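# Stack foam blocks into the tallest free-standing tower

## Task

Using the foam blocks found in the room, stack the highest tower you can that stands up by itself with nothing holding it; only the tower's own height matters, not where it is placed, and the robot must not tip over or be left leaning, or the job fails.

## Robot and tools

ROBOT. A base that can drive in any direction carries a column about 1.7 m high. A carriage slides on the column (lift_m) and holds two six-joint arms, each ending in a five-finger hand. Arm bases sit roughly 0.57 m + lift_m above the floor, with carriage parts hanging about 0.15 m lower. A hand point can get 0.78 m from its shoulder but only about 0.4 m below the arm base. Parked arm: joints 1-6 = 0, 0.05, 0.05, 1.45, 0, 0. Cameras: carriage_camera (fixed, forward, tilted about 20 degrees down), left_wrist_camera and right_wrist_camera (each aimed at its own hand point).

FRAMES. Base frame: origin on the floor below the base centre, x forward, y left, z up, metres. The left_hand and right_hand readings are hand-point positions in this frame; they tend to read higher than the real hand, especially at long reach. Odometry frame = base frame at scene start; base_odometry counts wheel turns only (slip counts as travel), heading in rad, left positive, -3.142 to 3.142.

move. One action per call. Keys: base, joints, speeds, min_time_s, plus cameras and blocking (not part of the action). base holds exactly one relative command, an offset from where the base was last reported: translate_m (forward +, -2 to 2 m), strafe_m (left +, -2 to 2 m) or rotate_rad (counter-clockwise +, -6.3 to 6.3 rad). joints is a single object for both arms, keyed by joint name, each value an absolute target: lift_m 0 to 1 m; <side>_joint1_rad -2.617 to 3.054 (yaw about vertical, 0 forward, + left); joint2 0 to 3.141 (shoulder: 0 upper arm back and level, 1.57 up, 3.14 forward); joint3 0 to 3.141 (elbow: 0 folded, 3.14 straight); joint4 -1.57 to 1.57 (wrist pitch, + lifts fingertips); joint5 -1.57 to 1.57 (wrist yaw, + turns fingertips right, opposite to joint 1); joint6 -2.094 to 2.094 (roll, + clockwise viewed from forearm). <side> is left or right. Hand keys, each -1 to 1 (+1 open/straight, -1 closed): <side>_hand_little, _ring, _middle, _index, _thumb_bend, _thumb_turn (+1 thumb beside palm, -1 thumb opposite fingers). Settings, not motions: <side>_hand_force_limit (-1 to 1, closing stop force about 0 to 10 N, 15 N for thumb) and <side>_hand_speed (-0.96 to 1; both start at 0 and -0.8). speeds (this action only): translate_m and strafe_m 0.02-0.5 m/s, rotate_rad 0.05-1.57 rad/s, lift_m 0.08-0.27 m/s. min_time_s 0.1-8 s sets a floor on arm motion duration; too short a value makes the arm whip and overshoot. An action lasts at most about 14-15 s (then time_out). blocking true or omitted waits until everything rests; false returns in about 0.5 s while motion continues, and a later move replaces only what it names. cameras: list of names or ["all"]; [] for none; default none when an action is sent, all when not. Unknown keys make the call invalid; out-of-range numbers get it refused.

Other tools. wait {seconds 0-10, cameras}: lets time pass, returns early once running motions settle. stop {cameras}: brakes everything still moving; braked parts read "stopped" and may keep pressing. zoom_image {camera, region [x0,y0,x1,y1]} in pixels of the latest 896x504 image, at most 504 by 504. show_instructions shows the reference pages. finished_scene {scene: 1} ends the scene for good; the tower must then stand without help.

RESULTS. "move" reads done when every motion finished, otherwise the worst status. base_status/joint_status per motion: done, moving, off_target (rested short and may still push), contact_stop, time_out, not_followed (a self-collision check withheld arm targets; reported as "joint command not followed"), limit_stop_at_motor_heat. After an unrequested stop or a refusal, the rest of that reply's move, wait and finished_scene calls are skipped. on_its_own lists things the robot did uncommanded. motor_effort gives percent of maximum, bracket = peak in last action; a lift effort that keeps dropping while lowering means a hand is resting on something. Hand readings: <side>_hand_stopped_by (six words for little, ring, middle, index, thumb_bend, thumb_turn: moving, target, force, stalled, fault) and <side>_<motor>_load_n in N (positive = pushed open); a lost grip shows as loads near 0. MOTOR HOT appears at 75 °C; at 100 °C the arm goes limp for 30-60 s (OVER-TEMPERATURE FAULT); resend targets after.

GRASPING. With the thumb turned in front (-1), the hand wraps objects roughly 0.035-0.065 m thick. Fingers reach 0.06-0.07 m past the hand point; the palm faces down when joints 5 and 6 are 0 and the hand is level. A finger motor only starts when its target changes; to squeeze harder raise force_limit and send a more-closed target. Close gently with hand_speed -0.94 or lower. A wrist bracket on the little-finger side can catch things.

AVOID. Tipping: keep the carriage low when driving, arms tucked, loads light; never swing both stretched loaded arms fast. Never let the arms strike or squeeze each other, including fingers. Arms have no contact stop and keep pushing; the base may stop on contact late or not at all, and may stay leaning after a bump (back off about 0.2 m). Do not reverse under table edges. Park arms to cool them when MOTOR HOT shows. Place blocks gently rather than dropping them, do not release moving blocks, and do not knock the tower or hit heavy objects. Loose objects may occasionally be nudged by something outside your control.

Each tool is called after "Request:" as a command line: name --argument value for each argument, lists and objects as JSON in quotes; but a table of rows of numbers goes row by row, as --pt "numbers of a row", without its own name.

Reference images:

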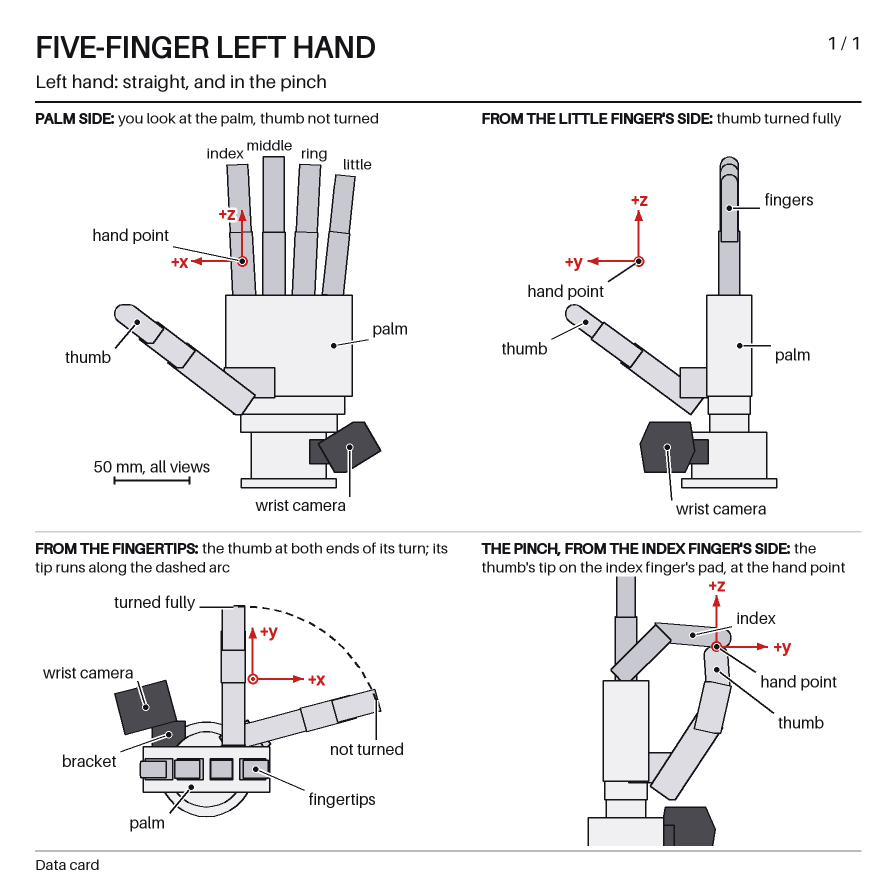

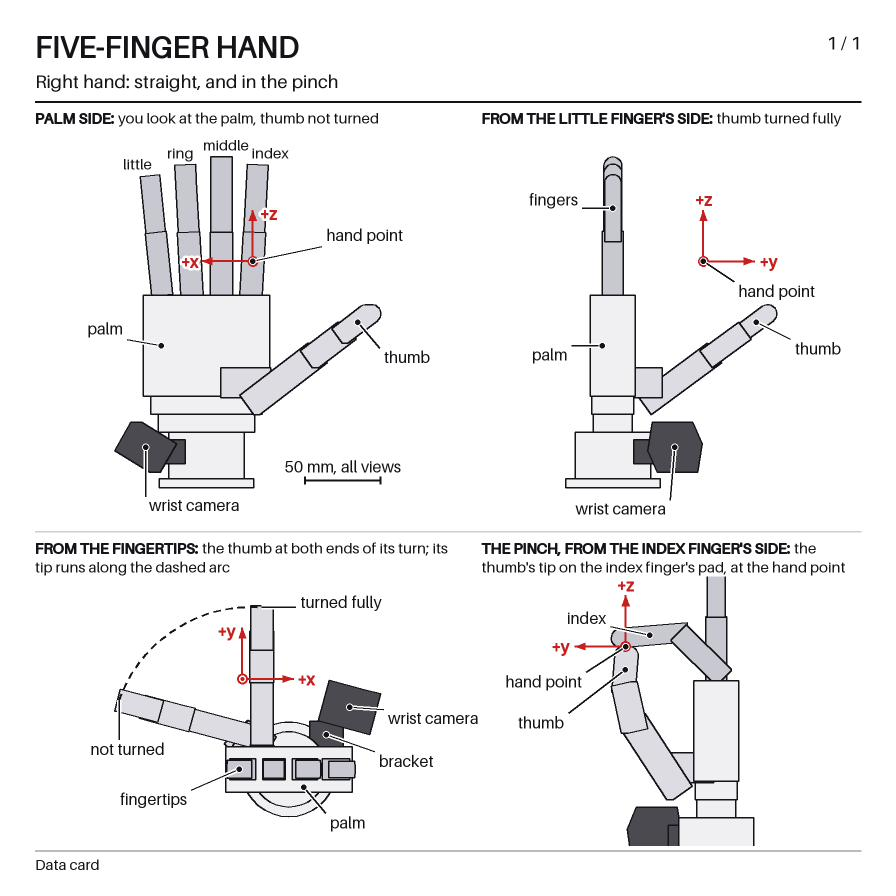

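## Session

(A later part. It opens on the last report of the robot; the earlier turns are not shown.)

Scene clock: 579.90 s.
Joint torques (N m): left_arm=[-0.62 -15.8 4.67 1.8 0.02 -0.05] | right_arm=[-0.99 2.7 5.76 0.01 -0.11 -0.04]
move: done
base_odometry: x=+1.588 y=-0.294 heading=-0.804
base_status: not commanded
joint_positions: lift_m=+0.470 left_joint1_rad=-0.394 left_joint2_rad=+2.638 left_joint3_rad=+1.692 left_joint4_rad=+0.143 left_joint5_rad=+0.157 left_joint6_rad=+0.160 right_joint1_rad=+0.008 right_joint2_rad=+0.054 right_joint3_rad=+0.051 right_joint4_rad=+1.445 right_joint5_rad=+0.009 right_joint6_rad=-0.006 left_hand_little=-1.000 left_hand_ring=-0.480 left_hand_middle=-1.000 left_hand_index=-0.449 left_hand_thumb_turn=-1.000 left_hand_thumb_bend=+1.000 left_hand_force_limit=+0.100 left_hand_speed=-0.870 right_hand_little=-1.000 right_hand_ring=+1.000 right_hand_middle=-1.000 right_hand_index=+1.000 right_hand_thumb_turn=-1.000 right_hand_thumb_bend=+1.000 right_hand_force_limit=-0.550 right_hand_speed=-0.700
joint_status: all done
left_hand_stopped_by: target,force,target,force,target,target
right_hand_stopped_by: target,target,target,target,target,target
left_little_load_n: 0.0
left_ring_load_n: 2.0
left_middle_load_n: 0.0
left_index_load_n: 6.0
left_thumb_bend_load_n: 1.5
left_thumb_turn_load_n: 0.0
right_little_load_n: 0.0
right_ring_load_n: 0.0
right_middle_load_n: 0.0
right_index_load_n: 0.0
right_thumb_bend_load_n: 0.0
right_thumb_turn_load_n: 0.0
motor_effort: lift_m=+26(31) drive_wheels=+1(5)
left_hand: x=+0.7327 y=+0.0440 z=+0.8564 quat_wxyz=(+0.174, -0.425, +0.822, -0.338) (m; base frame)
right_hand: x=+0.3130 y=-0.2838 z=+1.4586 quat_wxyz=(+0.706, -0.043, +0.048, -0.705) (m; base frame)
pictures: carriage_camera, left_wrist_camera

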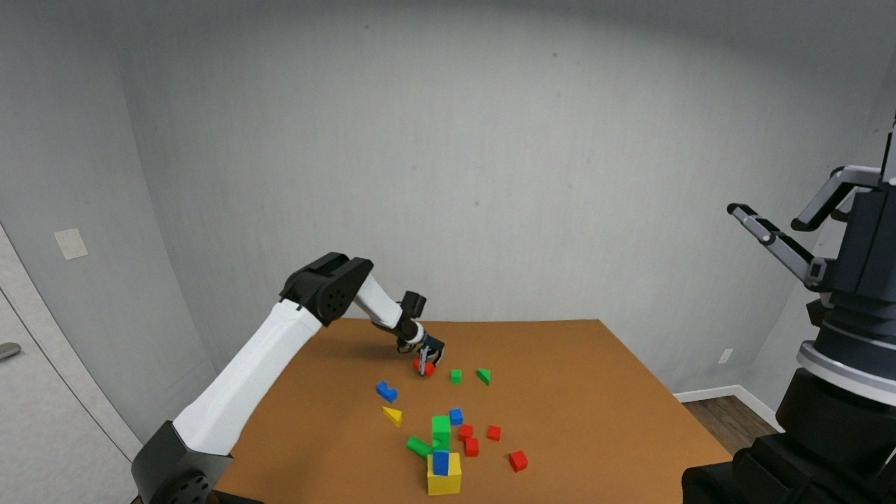

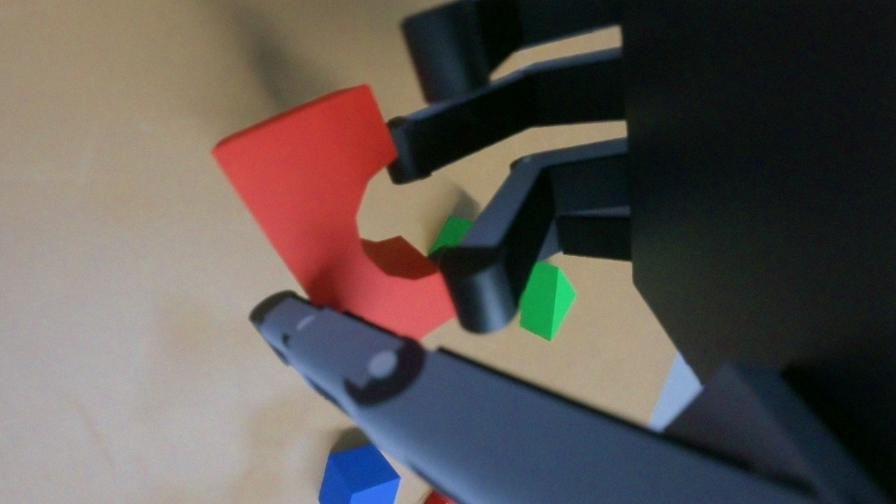

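Request:
move --joints '{"lift_m": 0.65}' --speeds '{"lift_m": 0.2}' --cameras '[]'

Request:
move --joints '{"left_joint1_rad": -0.2, "left_joint2_rad": 1.8, "left_joint3_rad": 0.9, "left_joint4_rad": 0.7, "left_joint5_rad": 0.0, "left_joint6_rad": 1.3}' --base '{"translate_m": -0.2}' --speeds '{"translate_m": 0.1}' --min_time_s 3 --cameras '[]'

Request:
move --joints '{"left_joint1_rad": -0.825, "left_joint2_rad": 1.894, "left_joint3_rad": 0.661, "left_joint4_rad": 1.182, "left_joint5_rad": -0.04, "left_joint6_rad": 1.613}' --min_time_s 3 --cameras '[]'

Request:
move --joints '{"lift_m": 0.38}' --speeds '{"lift_m": 0.15}' --cameras '["left_wrist_camera", "carriage_camera"]'

Request:
zoom_image --camera "left_wrist_camera" --region '[260, 180, 560, 420]'

Request:
zoom_image --camera "carriage_camera" --region '[400, 240, 500, 380]'

Scene clock: 590.87 s.
Joint torques (N m): left_arm=[-0.57 -15.56 4.66 1.79 0.02 -0.05] | right_arm=[-0.99 2.67 5.83 0.01 -0.13 0]
move: done
base_odometry: x=+1.588 y=-0.294 heading=-0.804
base_status: not commanded
joint_positions: lift_m=+0.650 left_joint1_rad=-0.394 left_joint2_rad=+2.635 left_joint3_rad=+1.692 left_joint4_rad=+0.144 left_joint5_rad=+0.157 left_joint6_rad=+0.160 right_joint1_rad=+0.008 right_joint2_rad=+0.054 right_joint3_rad=+0.051 right_joint4_rad=+1.445 right_joint5_rad=+0.008 right_joint6_rad=-0.006 left_hand_little=-1.000 left_hand_ring=-0.480 left_hand_middle=-1.000 left_hand_index=-0.449 left_hand_thumb_turn=-1.000 left_hand_thumb_bend=+1.000 left_hand_force_limit=+0.100 left_hand_speed=-0.870 right_hand_little=-1.000 right_hand_ring=+1.000 right_hand_middle=-1.000 right_hand_index=+1.000 right_hand_thumb_turn=-1.000 right_hand_thumb_bend=+1.000 right_hand_force_limit=-0.550 right_hand_speed=-0.700
joint_status: all done
left_hand_stopped_by: target,force,target,force,target,target
right_hand_stopped_by: target,target,target,target,target,target
left_little_load_n: 0.0
left_ring_load_n: 2.0
left_middle_load_n: 0.0
left_index_load_n: 6.0
left_thumb_bend_load_n: 2.0
left_thumb_turn_load_n: 0.0
right_little_load_n: 0.0
right_ring_load_n: 0.0
right_middle_load_n: 0.0
right_index_load_n: 0.0
right_thumb_bend_load_n: 0.0
right_thumb_turn_load_n: 0.0
motor_effort: lift_m=+26(32) drive_wheels=+1(5)
left_hand: x=+0.7339 y=+0.0435 z=+1.0388 quat_wxyz=(+0.176, -0.424, +0.821, -0.340) (m; base frame)
right_hand: x=+0.3130 y=-0.2837 z=+1.6387 quat_wxyz=(+0.706, -0.043, +0.048, -0.705) (m; base frame)
pictures: none
No camera images: "cameras" was empty.

Scene clock: 594.17 s.
Joint torques (N m): left_arm=[0.72 -11.3 4.74 2.43 -0.08 0.14] | right_arm=[-0.98 2.65 5.85 0 -0.08 0]
move: done
base_odometry: x=+1.449 y=-0.150 heading=-0.803
base_status: done
joint_positions: lift_m=+0.650 left_joint1_rad=-0.207 left_joint2_rad=+1.827 left_joint3_rad=+0.914 left_joint4_rad=+0.693 left_joint5_rad=+0.008 left_joint6_rad=+1.290 right_joint1_rad=+0.008 right_joint2_rad=+0.054 right_joint3_rad=+0.051 right_joint4_rad=+1.447 right_joint5_rad=+0.008 right_joint6_rad=-0.006 left_hand_little=-1.000 left_hand_ring=-0.480 left_hand_middle=-1.000 left_hand_index=-0.449 left_hand_thumb_turn=-1.000 left_hand_thumb_bend=+1.000 left_hand_force_limit=+0.100 left_hand_speed=-0.870 right_hand_little=-1.000 right_hand_ring=+1.000 right_hand_middle=-1.000 right_hand_index=+1.000 right_hand_thumb_turn=-1.000 right_hand_thumb_bend=+1.000 right_hand_force_limit=-0.550 right_hand_speed=-0.700
joint_status: all done
left_hand_stopped_by: target,force,target,force,target,target
right_hand_stopped_by: target,target,target,target,target,target
left_little_load_n: 0.0
left_ring_load_n: 2.0
left_middle_load_n: 0.0
left_index_load_n: 6.0
left_thumb_bend_load_n: 1.5
left_thumb_turn_load_n: 0.5
right_little_load_n: 0.0
right_ring_load_n: 0.0
right_middle_load_n: 0.0
right_index_load_n: 0.0
right_thumb_bend_load_n: 0.0
right_thumb_turn_load_n: 0.0
motor_effort: lift_m=+26(27) drive_wheels=+2(11)
left_hand: x=+0.7521 y=+0.2496 z=+1.3010 quat_wxyz=(+0.606, -0.026, +0.780, -0.154) (m; base frame)
right_hand: x=+0.3124 y=-0.2838 z=+1.6389 quat_wxyz=(+0.706, -0.042, +0.047, -0.705) (m; base frame)
pictures: none
No camera images: "cameras" was empty.

Scene clock: 597.47 s.
Joint torques (N m): left_arm=[-0.61 -6.99 3.77 2.42 -0.05 0.18] | right_arm=[-1.01 2.61 5.71 -0.04 -0.11 -0.02]
move: done
base_odometry: x=+1.449 y=-0.150 heading=-0.803
base_status: not commanded
joint_positions: lift_m=+0.650 left_joint1_rad=-0.818 left_joint2_rad=+1.878 left_joint3_rad=+0.674 left_joint4_rad=+1.175 left_joint5_rad=-0.032 left_joint6_rad=+1.605 right_joint1_rad=+0.008 right_joint2_rad=+0.054 right_joint3_rad=+0.051 right_joint4_rad=+1.447 right_joint5_rad=+0.008 right_joint6_rad=-0.006 left_hand_little=-1.000 left_hand_ring=-0.480 left_hand_middle=-1.000 left_hand_index=-0.449 left_hand_thumb_turn=-1.000 left_hand_thumb_bend=+1.000 left_hand_force_limit=+0.100 left_hand_speed=-0.870 right_hand_little=-1.000 right_hand_ring=+1.000 right_hand_middle=-1.000 right_hand_index=+1.000 right_hand_thumb_turn=-1.000 right_hand_thumb_bend=+1.000 right_hand_force_limit=-0.550 right_hand_speed=-0.700
joint_status: all done
left_hand_stopped_by: target,force,target,force,target,target
right_hand_stopped_by: target,target,target,target,target,target
left_little_load_n: 0.0
left_ring_load_n: 2.0
left_middle_load_n: 0.0
left_index_load_n: 5.5
left_thumb_bend_load_n: 1.5
left_thumb_turn_load_n: 0.5
right_little_load_n: 0.0
right_ring_load_n: 0.0
right_middle_load_n: 0.0
right_index_load_n: 0.0
right_thumb_bend_load_n: 0.0
right_thumb_turn_load_n: 0.0
motor_effort: lift_m=+26(27) drive_wheels=+2(2)
left_hand: x=+0.6146 y=-0.0119 z=+1.3145 quat_wxyz=(+0.648, +0.286, +0.658, -0.255) (m; base frame)
right_hand: x=+0.3124 y=-0.2838 z=+1.6389 quat_wxyz=(+0.706, -0.042, +0.047, -0.705) (m; base frame)
pictures: none
No camera images: "cameras" was empty.

Scene clock: 599.70 s.
Joint torques (N m): left_arm=[-0.59 -7.71 4.08 2.38 -0.08 0.16] | right_arm=[-1.05 2.66 5.87 0.01 -0.09 -0.02]
move: done
base_odometry: x=+1.449 y=-0.150 heading=-0.803
base_status: not commanded
joint_positions: lift_m=+0.380 left_joint1_rad=-0.818 left_joint2_rad=+1.887 left_joint3_rad=+0.670 left_joint4_rad=+1.184 left_joint5_rad=-0.033 left_joint6_rad=+1.605 right_joint1_rad=+0.008 right_joint2_rad=+0.053 right_joint3_rad=+0.051 right_joint4_rad=+1.447 right_joint5_rad=+0.008 right_joint6_rad=-0.006 left_hand_little=-1.000 left_hand_ring=-0.480 left_hand_middle=-1.000 left_hand_index=-0.449 left_hand_thumb_turn=-1.000 left_hand_thumb_bend=+1.000 left_hand_force_limit=+0.100 left_hand_speed=-0.870 right_hand_little=-1.000 right_hand_ring=+1.000 right_hand_middle=-1.000 right_hand_index=+1.000 right_hand_thumb_turn=-1.000 right_hand_thumb_bend=+1.000 right_hand_force_limit=-0.550 right_hand_speed=-0.700
joint_status: all done
left_hand_stopped_by: target,force,target,force,target,target
right_hand_stopped_by: target,target,target,target,target,target
left_little_load_n: 0.0
left_ring_load_n: 2.0
left_middle_load_n: 0.0
left_index_load_n: 5.5
left_thumb_bend_load_n: 1.5
left_thumb_turn_load_n: 0.0
right_little_load_n: 0.0
right_ring_load_n: 0.0
right_middle_load_n: 0.0
right_index_load_n: 0.0
right_thumb_bend_load_n: 0.0
right_thumb_turn_load_n: 0.0
motor_effort: lift_m=+24(25) drive_wheels=+2(2)
left_hand: x=+0.6143 y=-0.0113 z=+1.0412 quat_wxyz=(+0.647, +0.287, +0.659, -0.254) (m; base frame)
right_hand: x=+0.3124 y=-0.2838 z=+1.3690 quat_wxyz=(+0.706, -0.042, +0.047, -0.705) (m; base frame)
pictures: carriage_camera, left_wrist_camera

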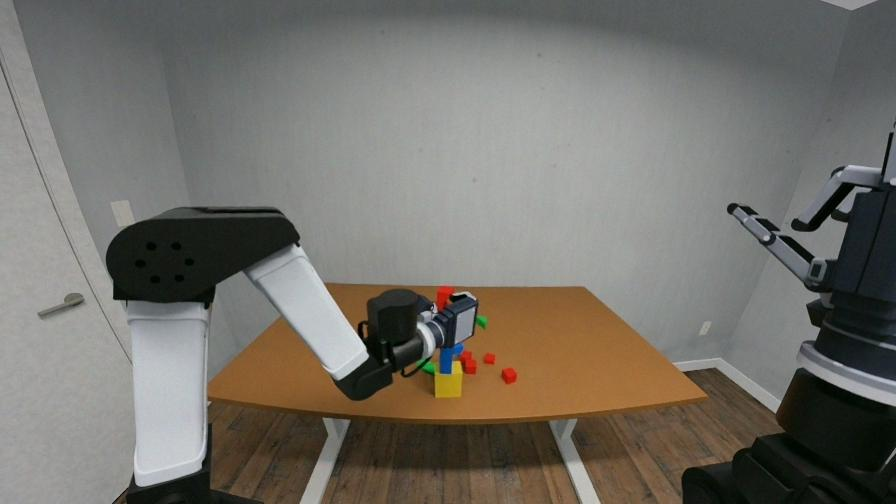

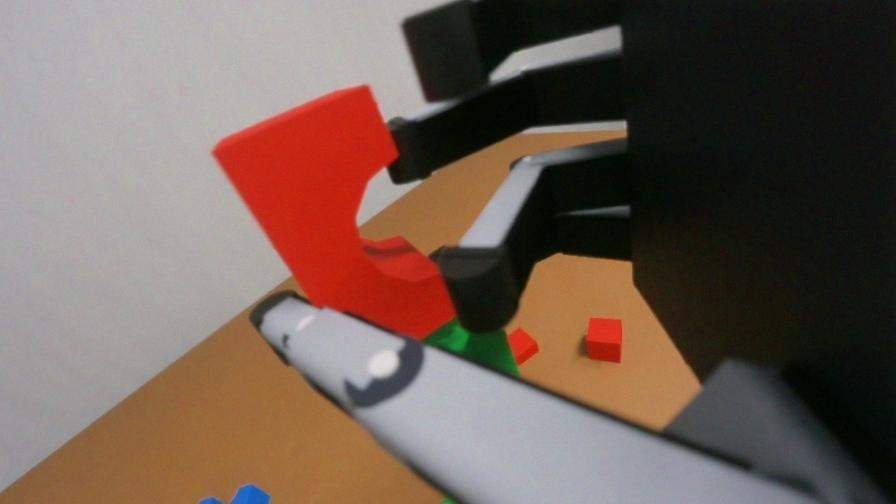

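Scaled by 1.680 from the camera's 896x504 image, which has a finer 1280x720 frame.

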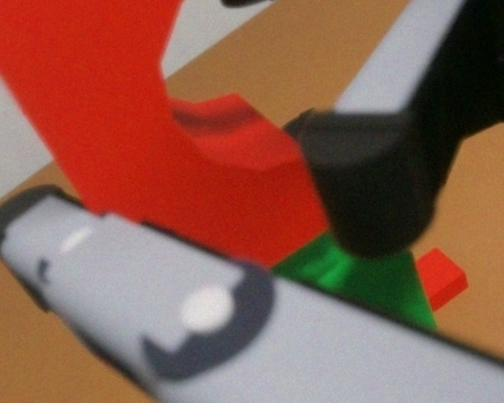

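Scaled by 3.600 from the camera's 896x504 image, which has a finer 1280x720 frame.

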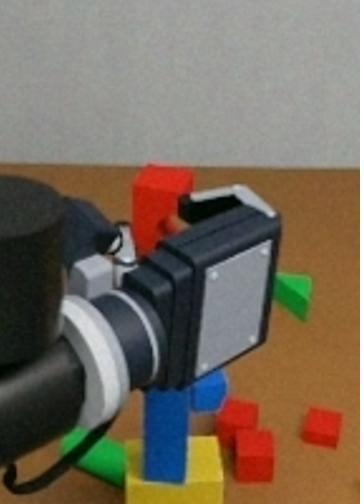

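Request:
move --joints '{"lift_m": 0.366}' --speeds '{"lift_m": 0.08}' --cameras '["left_wrist_camera", "carriage_camera"]'

Request:
zoom_image --camera "left_wrist_camera" --region '[380, 270, 560, 400]'

Request:
zoom_image --camera "carriage_camera" --region '[420, 260, 490, 380]'

Scene clock: 606.80 s.
Joint torques (N m): left_arm=[-0.62 -7.73 4.07 2.34 -0.06 0.16] | right_arm=[-0.92 2.62 5.81 -0.04 -0.1 -0.01]
move: done
base_odometry: x=+1.449 y=-0.150 heading=-0.803
base_status: not commanded
joint_positions: lift_m=+0.366 left_joint1_rad=-0.818 left_joint2_rad=+1.887 left_joint3_rad=+0.670 left_joint4_rad=+1.186 left_joint5_rad=-0.033 left_joint6_rad=+1.606 right_joint1_rad=+0.008 right_joint2_rad=+0.053 right_joint3_rad=+0.051 right_joint4_rad=+1.447 right_joint5_rad=+0.008 right_joint6_rad=-0.006 left_hand_little=-1.000 left_hand_ring=-0.480 left_hand_middle=-1.000 left_hand_index=-0.449 left_hand_thumb_turn=-1.000 left_hand_thumb_bend=+1.000 left_hand_force_limit=+0.100 left_hand_speed=-0.870 right_hand_little=-1.000 right_hand_ring=+1.000 right_hand_middle=-1.000 right_hand_index=+1.000 right_hand_thumb_turn=-1.000 right_hand_thumb_bend=+1.000 right_hand_force_limit=-0.550 right_hand_speed=-0.700
joint_status: all done
left_hand_stopped_by: target,force,target,force,target,target
right_hand_stopped_by: target,target,target,target,target,target
left_little_load_n: 0.0
left_ring_load_n: 2.0
left_middle_load_n: 0.0
left_index_load_n: 5.5
left_thumb_bend_load_n: 1.5
left_thumb_turn_load_n: 0.5
right_little_load_n: 0.0
right_ring_load_n: 0.0
right_middle_load_n: 0.0
right_index_load_n: 0.0
right_thumb_bend_load_n: 0.0
right_thumb_turn_load_n: 0.0
motor_effort: lift_m=+23(27) drive_wheels=+2(2)
left_hand: x=+0.6144 y=-0.0113 z=+1.0278 quat_wxyz=(+0.648, +0.286, +0.658, -0.255) (m; base frame)
right_hand: x=+0.3124 y=-0.2838 z=+1.3550 quat_wxyz=(+0.706, -0.042, +0.047, -0.705) (m; base frame)
pictures: carriage_camera, left_wrist_camera

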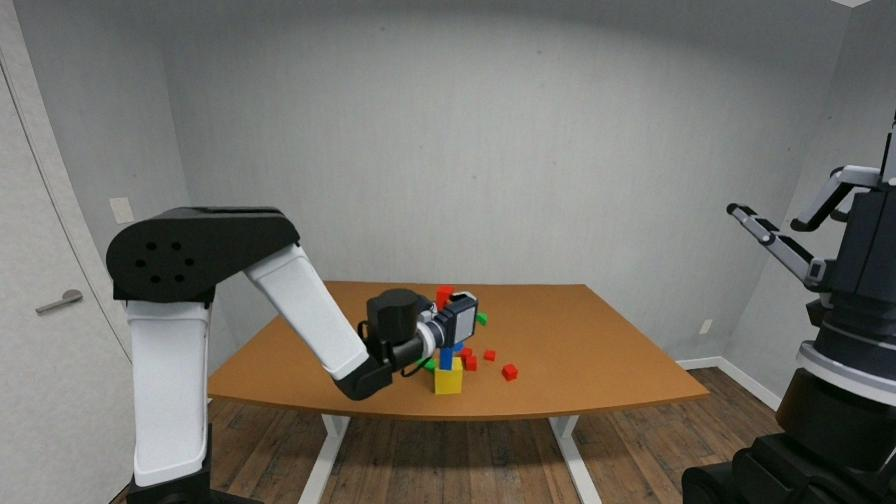

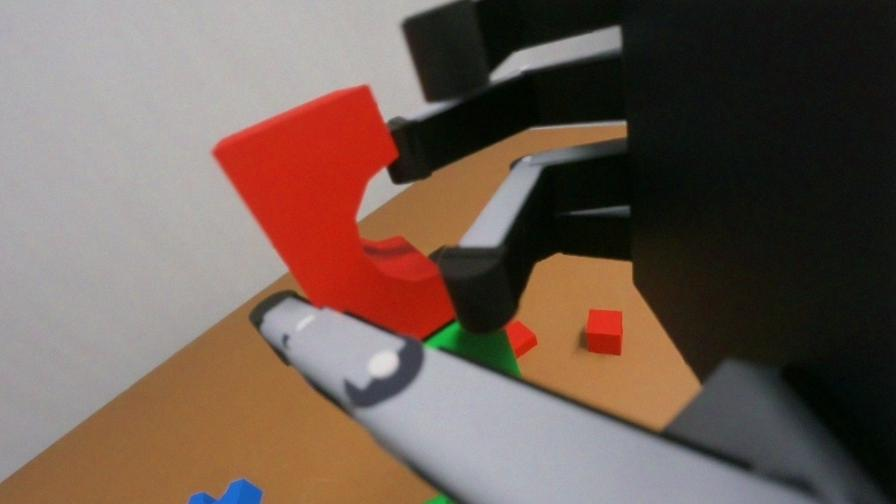

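Scaled by 2.800 from the camera's 896x504 image, which has a finer 1280x720 frame.

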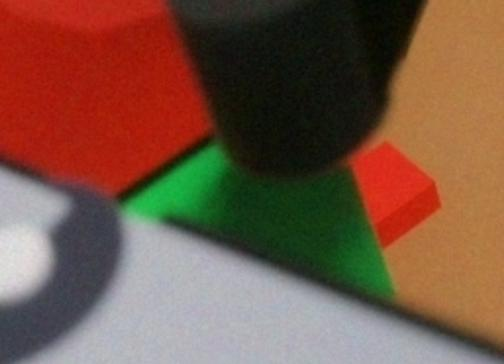

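Scaled by 4.200 from the camera's 896x504 image, which has a finer 1280x720 frame.

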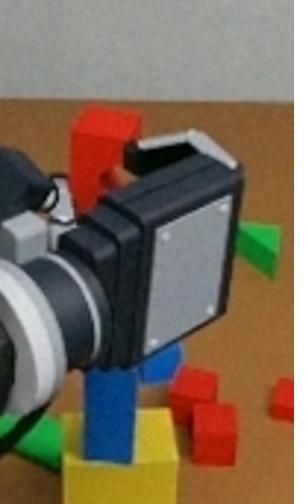

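Request:
zoom_image --camera "left_wrist_camera" --region '[410, 300, 540, 390]'

Scaled by 3.877 from the camera's 896x504 image, which has a finer 1280x720 frame.

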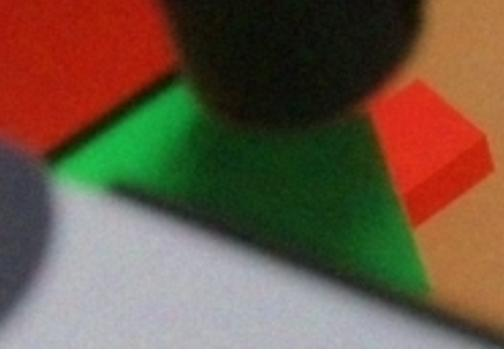

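Request:
move --joints '{"right_joint1_rad": -0.3, "right_joint2_rad": 1.5, "right_joint3_rad": 1.0, "right_joint4_rad": 0.5, "right_joint5_rad": -0.7, "right_joint6_rad": 0.0, "right_hand_index": -1, "right_hand_ring": -1, "right_hand_speed": 0.0}' --min_time_s 2 --cameras '["carriage_camera"]'

Request:
move --joints '{"right_joint1_rad": -0.058, "right_joint2_rad": 2.336, "right_joint3_rad": 1.648, "right_joint4_rad": 0.688, "right_joint5_rad": -1.541, "right_joint6_rad": 0.0}' --min_time_s 3 --cameras '["right_wrist_camera", "carriage_camera"]'

Scene clock: 627.50 s.
Joint torques (N m): left_arm=[-0.62 -7.73 4.08 2.35 -0.07 0.15] | right_arm=[-0.94 -5.61 10.1 1.8 -0.16 -0.04]
move: done
base_odometry: x=+1.449 y=-0.150 heading=-0.803
base_status: not commanded
joint_positions: lift_m=+0.366 left_joint1_rad=-0.818 left_joint2_rad=+1.887 left_joint3_rad=+0.670 left_joint4_rad=+1.186 left_joint5_rad=-0.033 left_joint6_rad=+1.606 right_joint1_rad=-0.293 right_joint2_rad=+1.492 right_joint3_rad=+0.977 right_joint4_rad=+0.515 right_joint5_rad=-0.688 right_joint6_rad=-0.006 left_hand_little=-1.000 left_hand_ring=-0.480 left_hand_middle=-1.000 left_hand_index=-0.449 left_hand_thumb_turn=-1.000 left_hand_thumb_bend=+1.000 left_hand_force_limit=+0.100 left_hand_speed=-0.870 right_hand_little=-1.000 right_hand_ring=-1.000 right_hand_middle=-1.000 right_hand_index=-1.000 right_hand_thumb_turn=-1.000 right_hand_thumb_bend=+1.000 right_hand_force_limit=-0.550 right_hand_speed=+0.000
joint_status: all done
left_hand_stopped_by: target,force,target,force,target,target
right_hand_stopped_by: target,target,target,target,target,target
left_little_load_n: 0.0
left_ring_load_n: 2.0
left_middle_load_n: 0.0
left_index_load_n: 5.5
left_thumb_bend_load_n: 1.5
left_thumb_turn_load_n: 0.5
right_little_load_n: 0.0
right_ring_load_n: 0.0
right_middle_load_n: 0.0
right_index_load_n: 0.0
right_thumb_bend_load_n: 0.0
right_thumb_turn_load_n: 0.0
motor_effort: lift_m=+23(24) drive_wheels=+2(2)
left_hand: x=+0.6144 y=-0.0113 z=+1.0278 quat_wxyz=(+0.648, +0.286, +0.658, -0.255) (m; base frame)
right_hand: x=+0.6876 y=-0.3018 z=+1.1570 quat_wxyz=(+0.587, -0.590, +0.391, -0.394) (m; base frame)
pictures: carriage_camera

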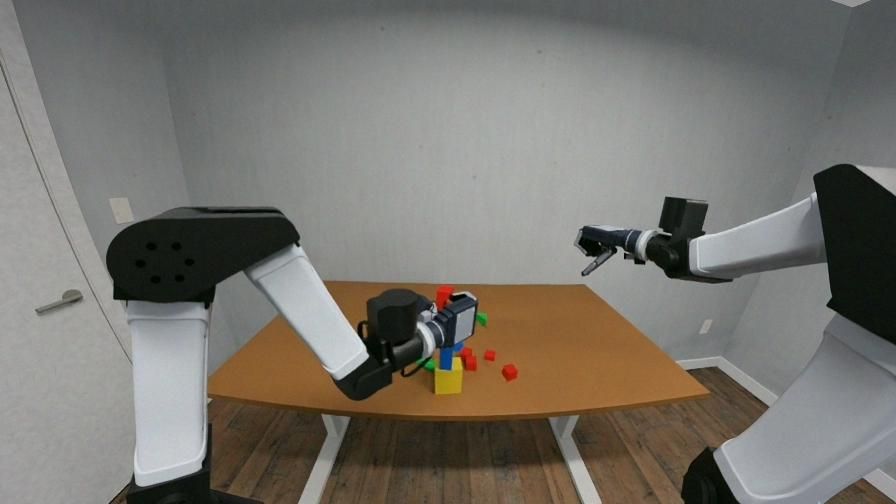

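Scene clock: 630.80 s.
Joint torques (N m): left_arm=[-0.62 -7.76 4.11 2.35 -0.06 0.16] | right_arm=[0.18 -10.55 8.95 1.45 -0.15 -0.02]
move: done
base_odometry: x=+1.449 y=-0.150 heading=-0.803
base_status: not commanded
joint_positions: lift_m=+0.366 left_joint1_rad=-0.818 left_joint2_rad=+1.887 left_joint3_rad=+0.670 left_joint4_rad=+1.186 left_joint5_rad=-0.033 left_joint6_rad=+1.606 right_joint1_rad=-0.065 right_joint2_rad=+2.321 right_joint3_rad=+1.627 right_joint4_rad=+0.675 right_joint5_rad=-1.529 right_joint6_rad=-0.006 left_hand_little=-1.000 left_hand_ring=-0.480 left_hand_middle=-1.000 left_hand_index=-0.449 left_hand_thumb_turn=-1.000 left_hand_thumb_bend=+1.000 left_hand_force_limit=+0.100 left_hand_speed=-0.870 right_hand_little=-1.000 right_hand_ring=-1.000 right_hand_middle=-1.000 right_hand_index=-1.000 right_hand_thumb_turn=-1.000 right_hand_thumb_bend=+1.000 right_hand_force_limit=-0.550 right_hand_speed=+0.000
joint_status: all done
left_hand_stopped_by: target,force,target,force,target,target
right_hand_stopped_by: target,target,target,target,target,target
left_little_load_n: 0.0
left_ring_load_n: 2.0
left_middle_load_n: 0.0
left_index_load_n: 6.0
left_thumb_bend_load_n: 1.5
left_thumb_turn_load_n: 0.5
right_little_load_n: 0.0
right_ring_load_n: 0.0
right_middle_load_n: 0.0
right_index_load_n: 0.0
right_thumb_bend_load_n: 0.0
right_thumb_turn_load_n: 0.0
motor_effort: lift_m=+23(25) drive_wheels=+1(2)
left_hand: x=+0.6144 y=-0.0113 z=+1.0278 quat_wxyz=(+0.648, +0.286, +0.658, -0.255) (m; base frame)
right_hand: x=+0.7064 y=-0.1495 z=+1.0443 quat_wxyz=(+0.706, -0.706, +0.042, -0.033) (m; base frame)
pictures: carriage_camera, right_wrist_camera

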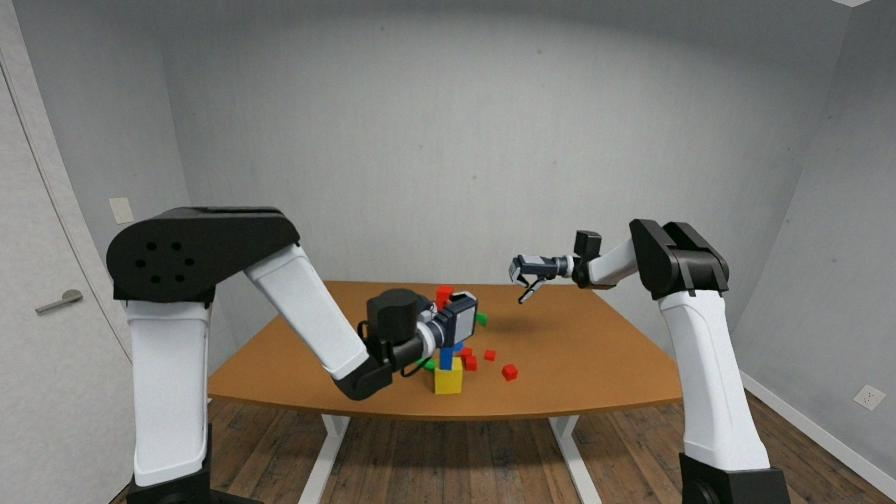

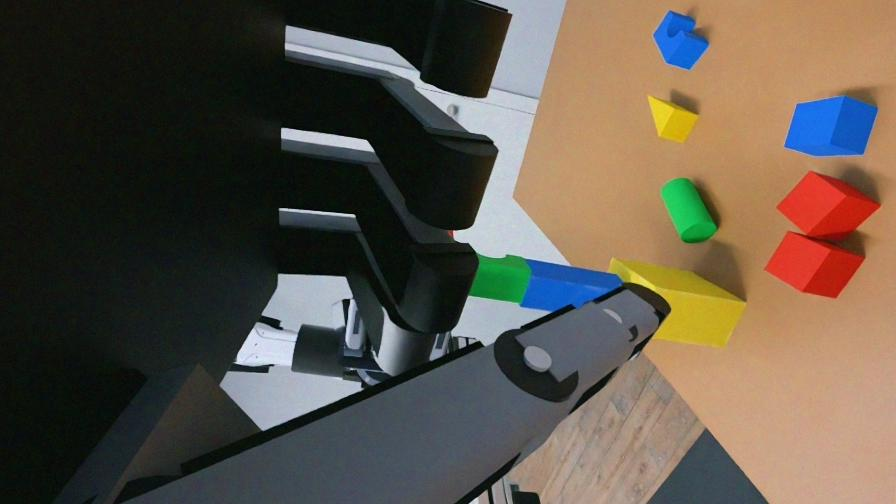

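Request:
move --joints '{"right_joint2_rad": 2.263, "right_joint3_rad": 1.732, "right_joint4_rad": 0.531, "right_hand_thumb_turn": 1.0}' --min_time_s 1 --cameras '["right_wrist_camera"]'

Request:
zoom_image --camera "right_wrist_camera" --region '[450, 180, 750, 400]'

Scene clock: 634.67 s.
Joint torques (N m): left_arm=[-0.61 -7.76 4.07 2.35 -0.06 0.16] | right_arm=[0.21 -14.68 9.02 1.13 -0.13 0]
move: done
base_odometry: x=+1.449 y=-0.150 heading=-0.803
base_status: not commanded
joint_positions: lift_m=+0.366 left_joint1_rad=-0.818 left_joint2_rad=+1.887 left_joint3_rad=+0.670 left_joint4_rad=+1.186 left_joint5_rad=-0.033 left_joint6_rad=+1.606 right_joint1_rad=-0.065 right_joint2_rad=+2.297 right_joint3_rad=+1.713 right_joint4_rad=+0.545 right_joint5_rad=-1.531 right_joint6_rad=-0.006 left_hand_little=-1.000 left_hand_ring=-0.480 left_hand_middle=-1.000 left_hand_index=-0.449 left_hand_thumb_turn=-1.000 left_hand_thumb_bend=+1.000 left_hand_force_limit=+0.100 left_hand_speed=-0.870 right_hand_little=-1.000 right_hand_ring=-1.000 right_hand_middle=-1.000 right_hand_index=-1.000 right_hand_thumb_turn=+1.000 right_hand_thumb_bend=+1.000 right_hand_force_limit=-0.550 right_hand_speed=+0.000
joint_status: all done
left_hand_stopped_by: target,force,target,force,target,target
right_hand_stopped_by: target,target,target,target,target,target
left_little_load_n: 0.0
left_ring_load_n: 2.5
left_middle_load_n: 0.0
left_index_load_n: 5.5
left_thumb_bend_load_n: 2.0
left_thumb_turn_load_n: 0.5
right_little_load_n: 0.0
right_ring_load_n: 0.0
right_middle_load_n: 0.0
right_index_load_n: 0.0
right_thumb_bend_load_n: 0.0
right_thumb_turn_load_n: 0.0
motor_effort: lift_m=+24(24) drive_wheels=+1(1)
left_hand: x=+0.6144 y=-0.0113 z=+1.0278 quat_wxyz=(+0.648, +0.286, +0.658, -0.255) (m; base frame)
right_hand: x=+0.7107 y=-0.1498 z=+1.0729 quat_wxyz=(+0.706, -0.706, +0.049, -0.025) (m; base frame)
pictures: right_wrist_camera

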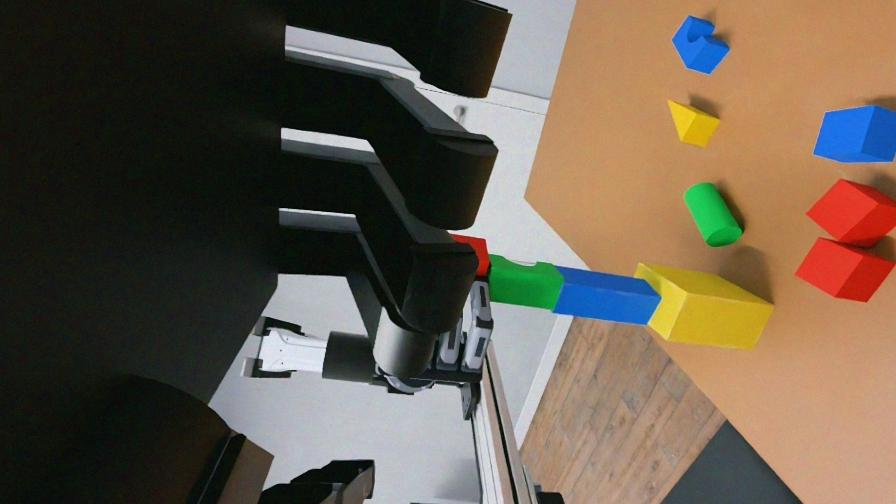

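Scaled by 1.680 from the camera's 896x504 image, which has a finer 1280x720 frame.

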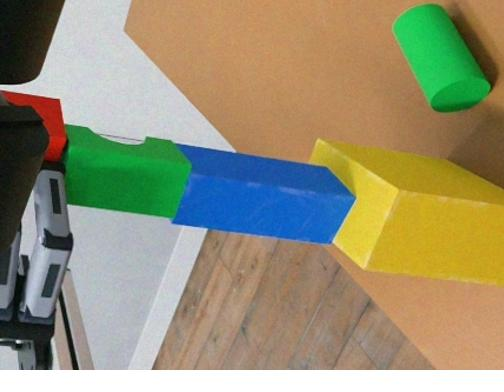

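Request:
move --joints '{"lift_m": 0.396}' --speeds '{"lift_m": 0.1}'

Request:
move --joints '{"left_joint1_rad": -0.849, "left_joint2_rad": 1.8705, "left_joint3_rad": 0.624, "left_joint4_rad": 1.196, "left_joint5_rad": -0.064, "left_joint6_rad": 1.613}' --min_time_s 2

Request:
move --joints '{"lift_m": 0.366}' --speeds '{"lift_m": 0.08}' --cameras '["right_wrist_camera", "left_wrist_camera"]'

Scene clock: 649.30 s.
Joint torques (N m): left_arm=[-0.64 -8.01 4.08 2.3 -0.06 0.16] | right_arm=[0.29 -14 8.66 1.23 -0.15 0.01]
move: done
base_odometry: x=+1.449 y=-0.150 heading=-0.803
base_status: not commanded
joint_positions: lift_m=+0.396 left_joint1_rad=-0.818 left_joint2_rad=+1.888 left_joint3_rad=+0.670 left_joint4_rad=+1.190 left_joint5_rad=-0.033 left_joint6_rad=+1.606 right_joint1_rad=-0.065 right_joint2_rad=+2.289 right_joint3_rad=+1.715 right_joint4_rad=+0.537 right_joint5_rad=-1.532 right_joint6_rad=-0.006 left_hand_little=-1.000 left_hand_ring=-0.480 left_hand_middle=-1.000 left_hand_index=-0.449 left_hand_thumb_turn=-1.000 left_hand_thumb_bend=+1.000 left_hand_force_limit=+0.100 left_hand_speed=-0.870 right_hand_little=-1.000 right_hand_ring=-1.000 right_hand_middle=-1.000 right_hand_index=-1.000 right_hand_thumb_turn=+1.000 right_hand_thumb_bend=+1.000 right_hand_force_limit=-0.550 right_hand_speed=+0.000
joint_status: all done
left_hand_stopped_by: target,force,target,force,target,target
right_hand_stopped_by: target,target,target,target,target,target
left_little_load_n: 0.0
left_ring_load_n: 2.0
left_middle_load_n: 0.0
left_index_load_n: 6.0
left_thumb_bend_load_n: 1.5
left_thumb_turn_load_n: 0.0
right_little_load_n: 0.0
right_ring_load_n: 0.0
right_middle_load_n: 0.0
right_index_load_n: 0.0
right_thumb_bend_load_n: 0.0
right_thumb_turn_load_n: 0.0
motor_effort: lift_m=+25(31) drive_wheels=+1(4)
left_hand: x=+0.6145 y=-0.0113 z=+1.0578 quat_wxyz=(+0.649, +0.286, +0.658, -0.255) (m; base frame)
right_hand: x=+0.7101 y=-0.1498 z=+1.1065 quat_wxyz=(+0.706, -0.706, +0.048, -0.026) (m; base frame)
pictures: none

Scene clock: 651.60 s.
Joint torques (N m): left_arm=[-0.68 -9.63 3.59 2.46 -0.08 0.15] | right_arm=[0.18 -14.04 8.7 1.23 -0.15 -0.01]
move: done
base_odometry: x=+1.449 y=-0.150 heading=-0.803
base_status: not commanded
joint_positions: lift_m=+0.396 left_joint1_rad=-0.841 left_joint2_rad=+1.888 left_joint3_rad=+0.636 left_joint4_rad=+1.190 left_joint5_rad=-0.056 left_joint6_rad=+1.606 right_joint1_rad=-0.065 right_joint2_rad=+2.289 right_joint3_rad=+1.715 right_joint4_rad=+0.537 right_joint5_rad=-1.532 right_joint6_rad=-0.006 left_hand_little=-1.000 left_hand_ring=-0.480 left_hand_middle=-1.000 left_hand_index=-0.449 left_hand_thumb_turn=-1.000 left_hand_thumb_bend=+1.000 left_hand_force_limit=+0.100 left_hand_speed=-0.870 right_hand_little=-1.000 right_hand_ring=-1.000 right_hand_middle=-1.000 right_hand_index=-1.000 right_hand_thumb_turn=+1.000 right_hand_thumb_bend=+1.000 right_hand_force_limit=-0.550 right_hand_speed=+0.000
joint_status: all done
left_hand_stopped_by: target,force,target,force,target,target
right_hand_stopped_by: target,target,target,target,target,target
left_little_load_n: 0.0
left_ring_load_n: 2.0
left_middle_load_n: 0.0
left_index_load_n: 6.0
left_thumb_bend_load_n: 1.5
left_thumb_turn_load_n: 0.5
right_little_load_n: 0.0
right_ring_load_n: 0.0
right_middle_load_n: 0.0
right_index_load_n: 0.0
right_thumb_bend_load_n: 0.0
right_thumb_turn_load_n: -0.5
motor_effort: lift_m=+25(28) drive_wheels=+1(2)
left_hand: x=+0.6034 y=-0.0101 z=+1.0446 quat_wxyz=(+0.638, +0.292, +0.668, -0.250) (m; base frame)
right_hand: x=+0.7101 y=-0.1498 z=+1.1065 quat_wxyz=(+0.706, -0.706, +0.048, -0.026) (m; base frame)
pictures: none

Scene clock: 652.33 s.
Joint torques (N m): left_arm=[-0.7 -9.21 3.66 2.14 -0.05 0.08] | right_arm=[0.28 -13.85 8.55 1.27 -0.16 -0.01]
move: done
base_odometry: x=+1.449 y=-0.150 heading=-0.803
base_status: not commanded
joint_positions: lift_m=+0.366 left_joint1_rad=-0.842 left_joint2_rad=+1.885 left_joint3_rad=+0.636 left_joint4_rad=+1.221 left_joint5_rad=-0.057 left_joint6_rad=+1.613 right_joint1_rad=-0.065 right_joint2_rad=+2.287 right_joint3_rad=+1.717 right_joint4_rad=+0.534 right_joint5_rad=-1.532 right_joint6_rad=-0.006 left_hand_little=-1.000 left_hand_ring=-0.480 left_hand_middle=-1.000 left_hand_index=-0.449 left_hand_thumb_turn=-1.000 left_hand_thumb_bend=+1.000 left_hand_force_limit=+0.100 left_hand_speed=-0.870 right_hand_little=-1.000 right_hand_ring=-1.000 right_hand_middle=-1.000 right_hand_index=-1.000 right_hand_thumb_turn=+1.000 right_hand_thumb_bend=+1.000 right_hand_force_limit=-0.550 right_hand_speed=+0.000
joint_status: all done
left_hand_stopped_by: target,force,target,force,target,target
right_hand_stopped_by: target,target,target,target,target,target
left_little_load_n: 0.0
left_ring_load_n: 2.5
left_middle_load_n: 0.0
left_index_load_n: 5.5
left_thumb_bend_load_n: 1.5
left_thumb_turn_load_n: 0.0
right_little_load_n: 0.0
right_ring_load_n: 0.0
right_middle_load_n: 0.0
right_index_load_n: 0.0
right_thumb_bend_load_n: 0.0
right_thumb_turn_load_n: 0.0
motor_effort: lift_m=+23(25) drive_wheels=+2(4)
left_hand: x=+0.6041 y=-0.0113 z=+1.0254 quat_wxyz=(+0.650, +0.289, +0.656, -0.253) (m; base frame)
right_hand: x=+0.7099 y=-0.1498 z=+1.0783 quat_wxyz=(+0.706, -0.706, +0.047, -0.026) (m; base frame)
pictures: left_wrist_camera, right_wrist_camera

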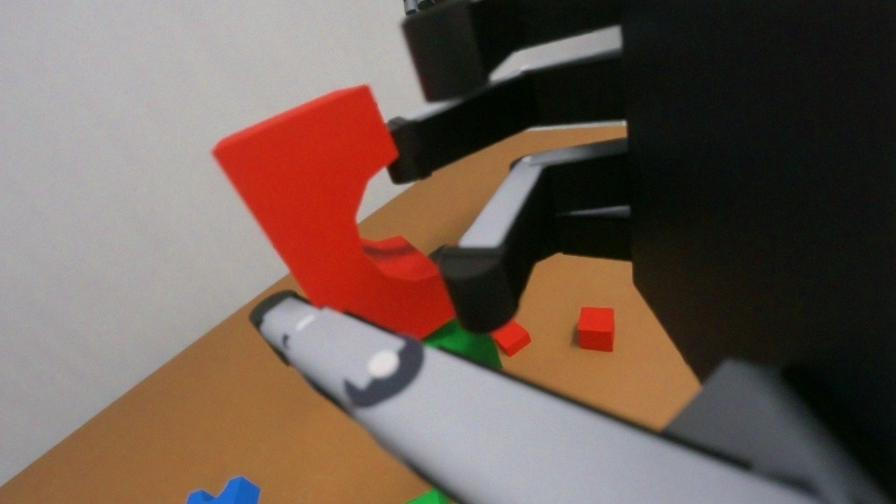

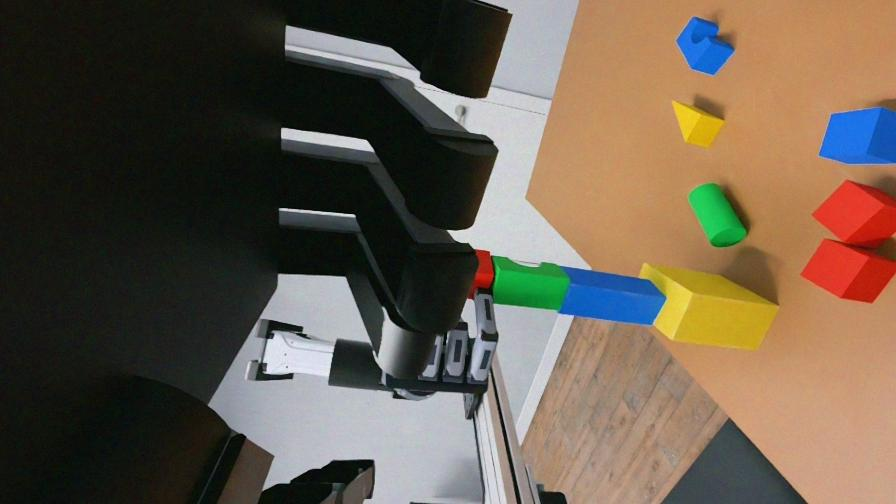

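Request:
zoom_image --camera "right_wrist_camera" --region '[440, 200, 690, 360]'

Request:
zoom_image --camera "left_wrist_camera" --region '[200, 60, 560, 380]'

Scaled by 2.016 from the camera's 896x504 image, which has a finer 1280x720 frame.

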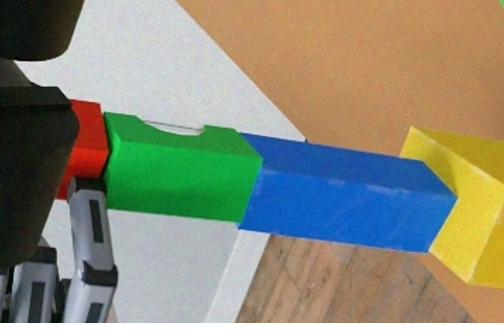

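Scaled by 1.400 from the camera's 896x504 image, which has a finer 1280x720 frame.

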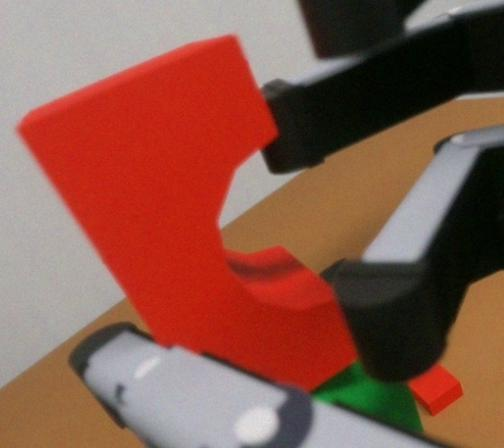

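Request:
zoom_image --camera "right_wrist_camera" --region '[460, 235, 580, 320]'

Scaled by 4.200 from the camera's 896x504 image, which has a finer 1280x720 frame.

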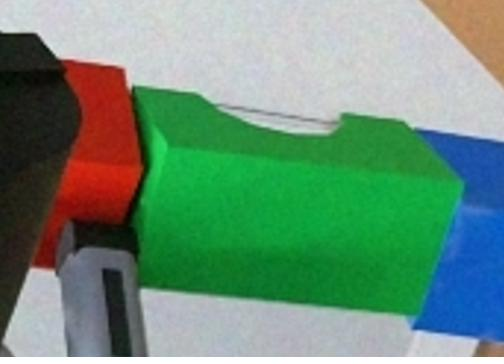

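Request:
zoom_image --camera "left_wrist_camera" --region '[380, 290, 540, 400]'

Scaled by 3.150 from the camera's 896x504 image, which has a finer 1280x720 frame.

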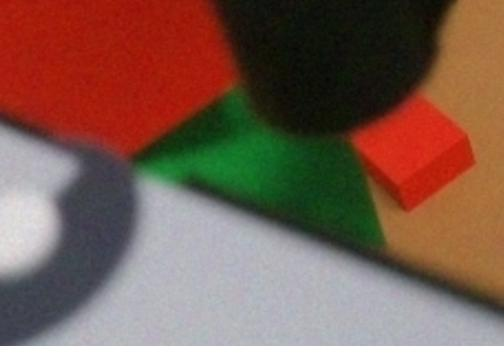

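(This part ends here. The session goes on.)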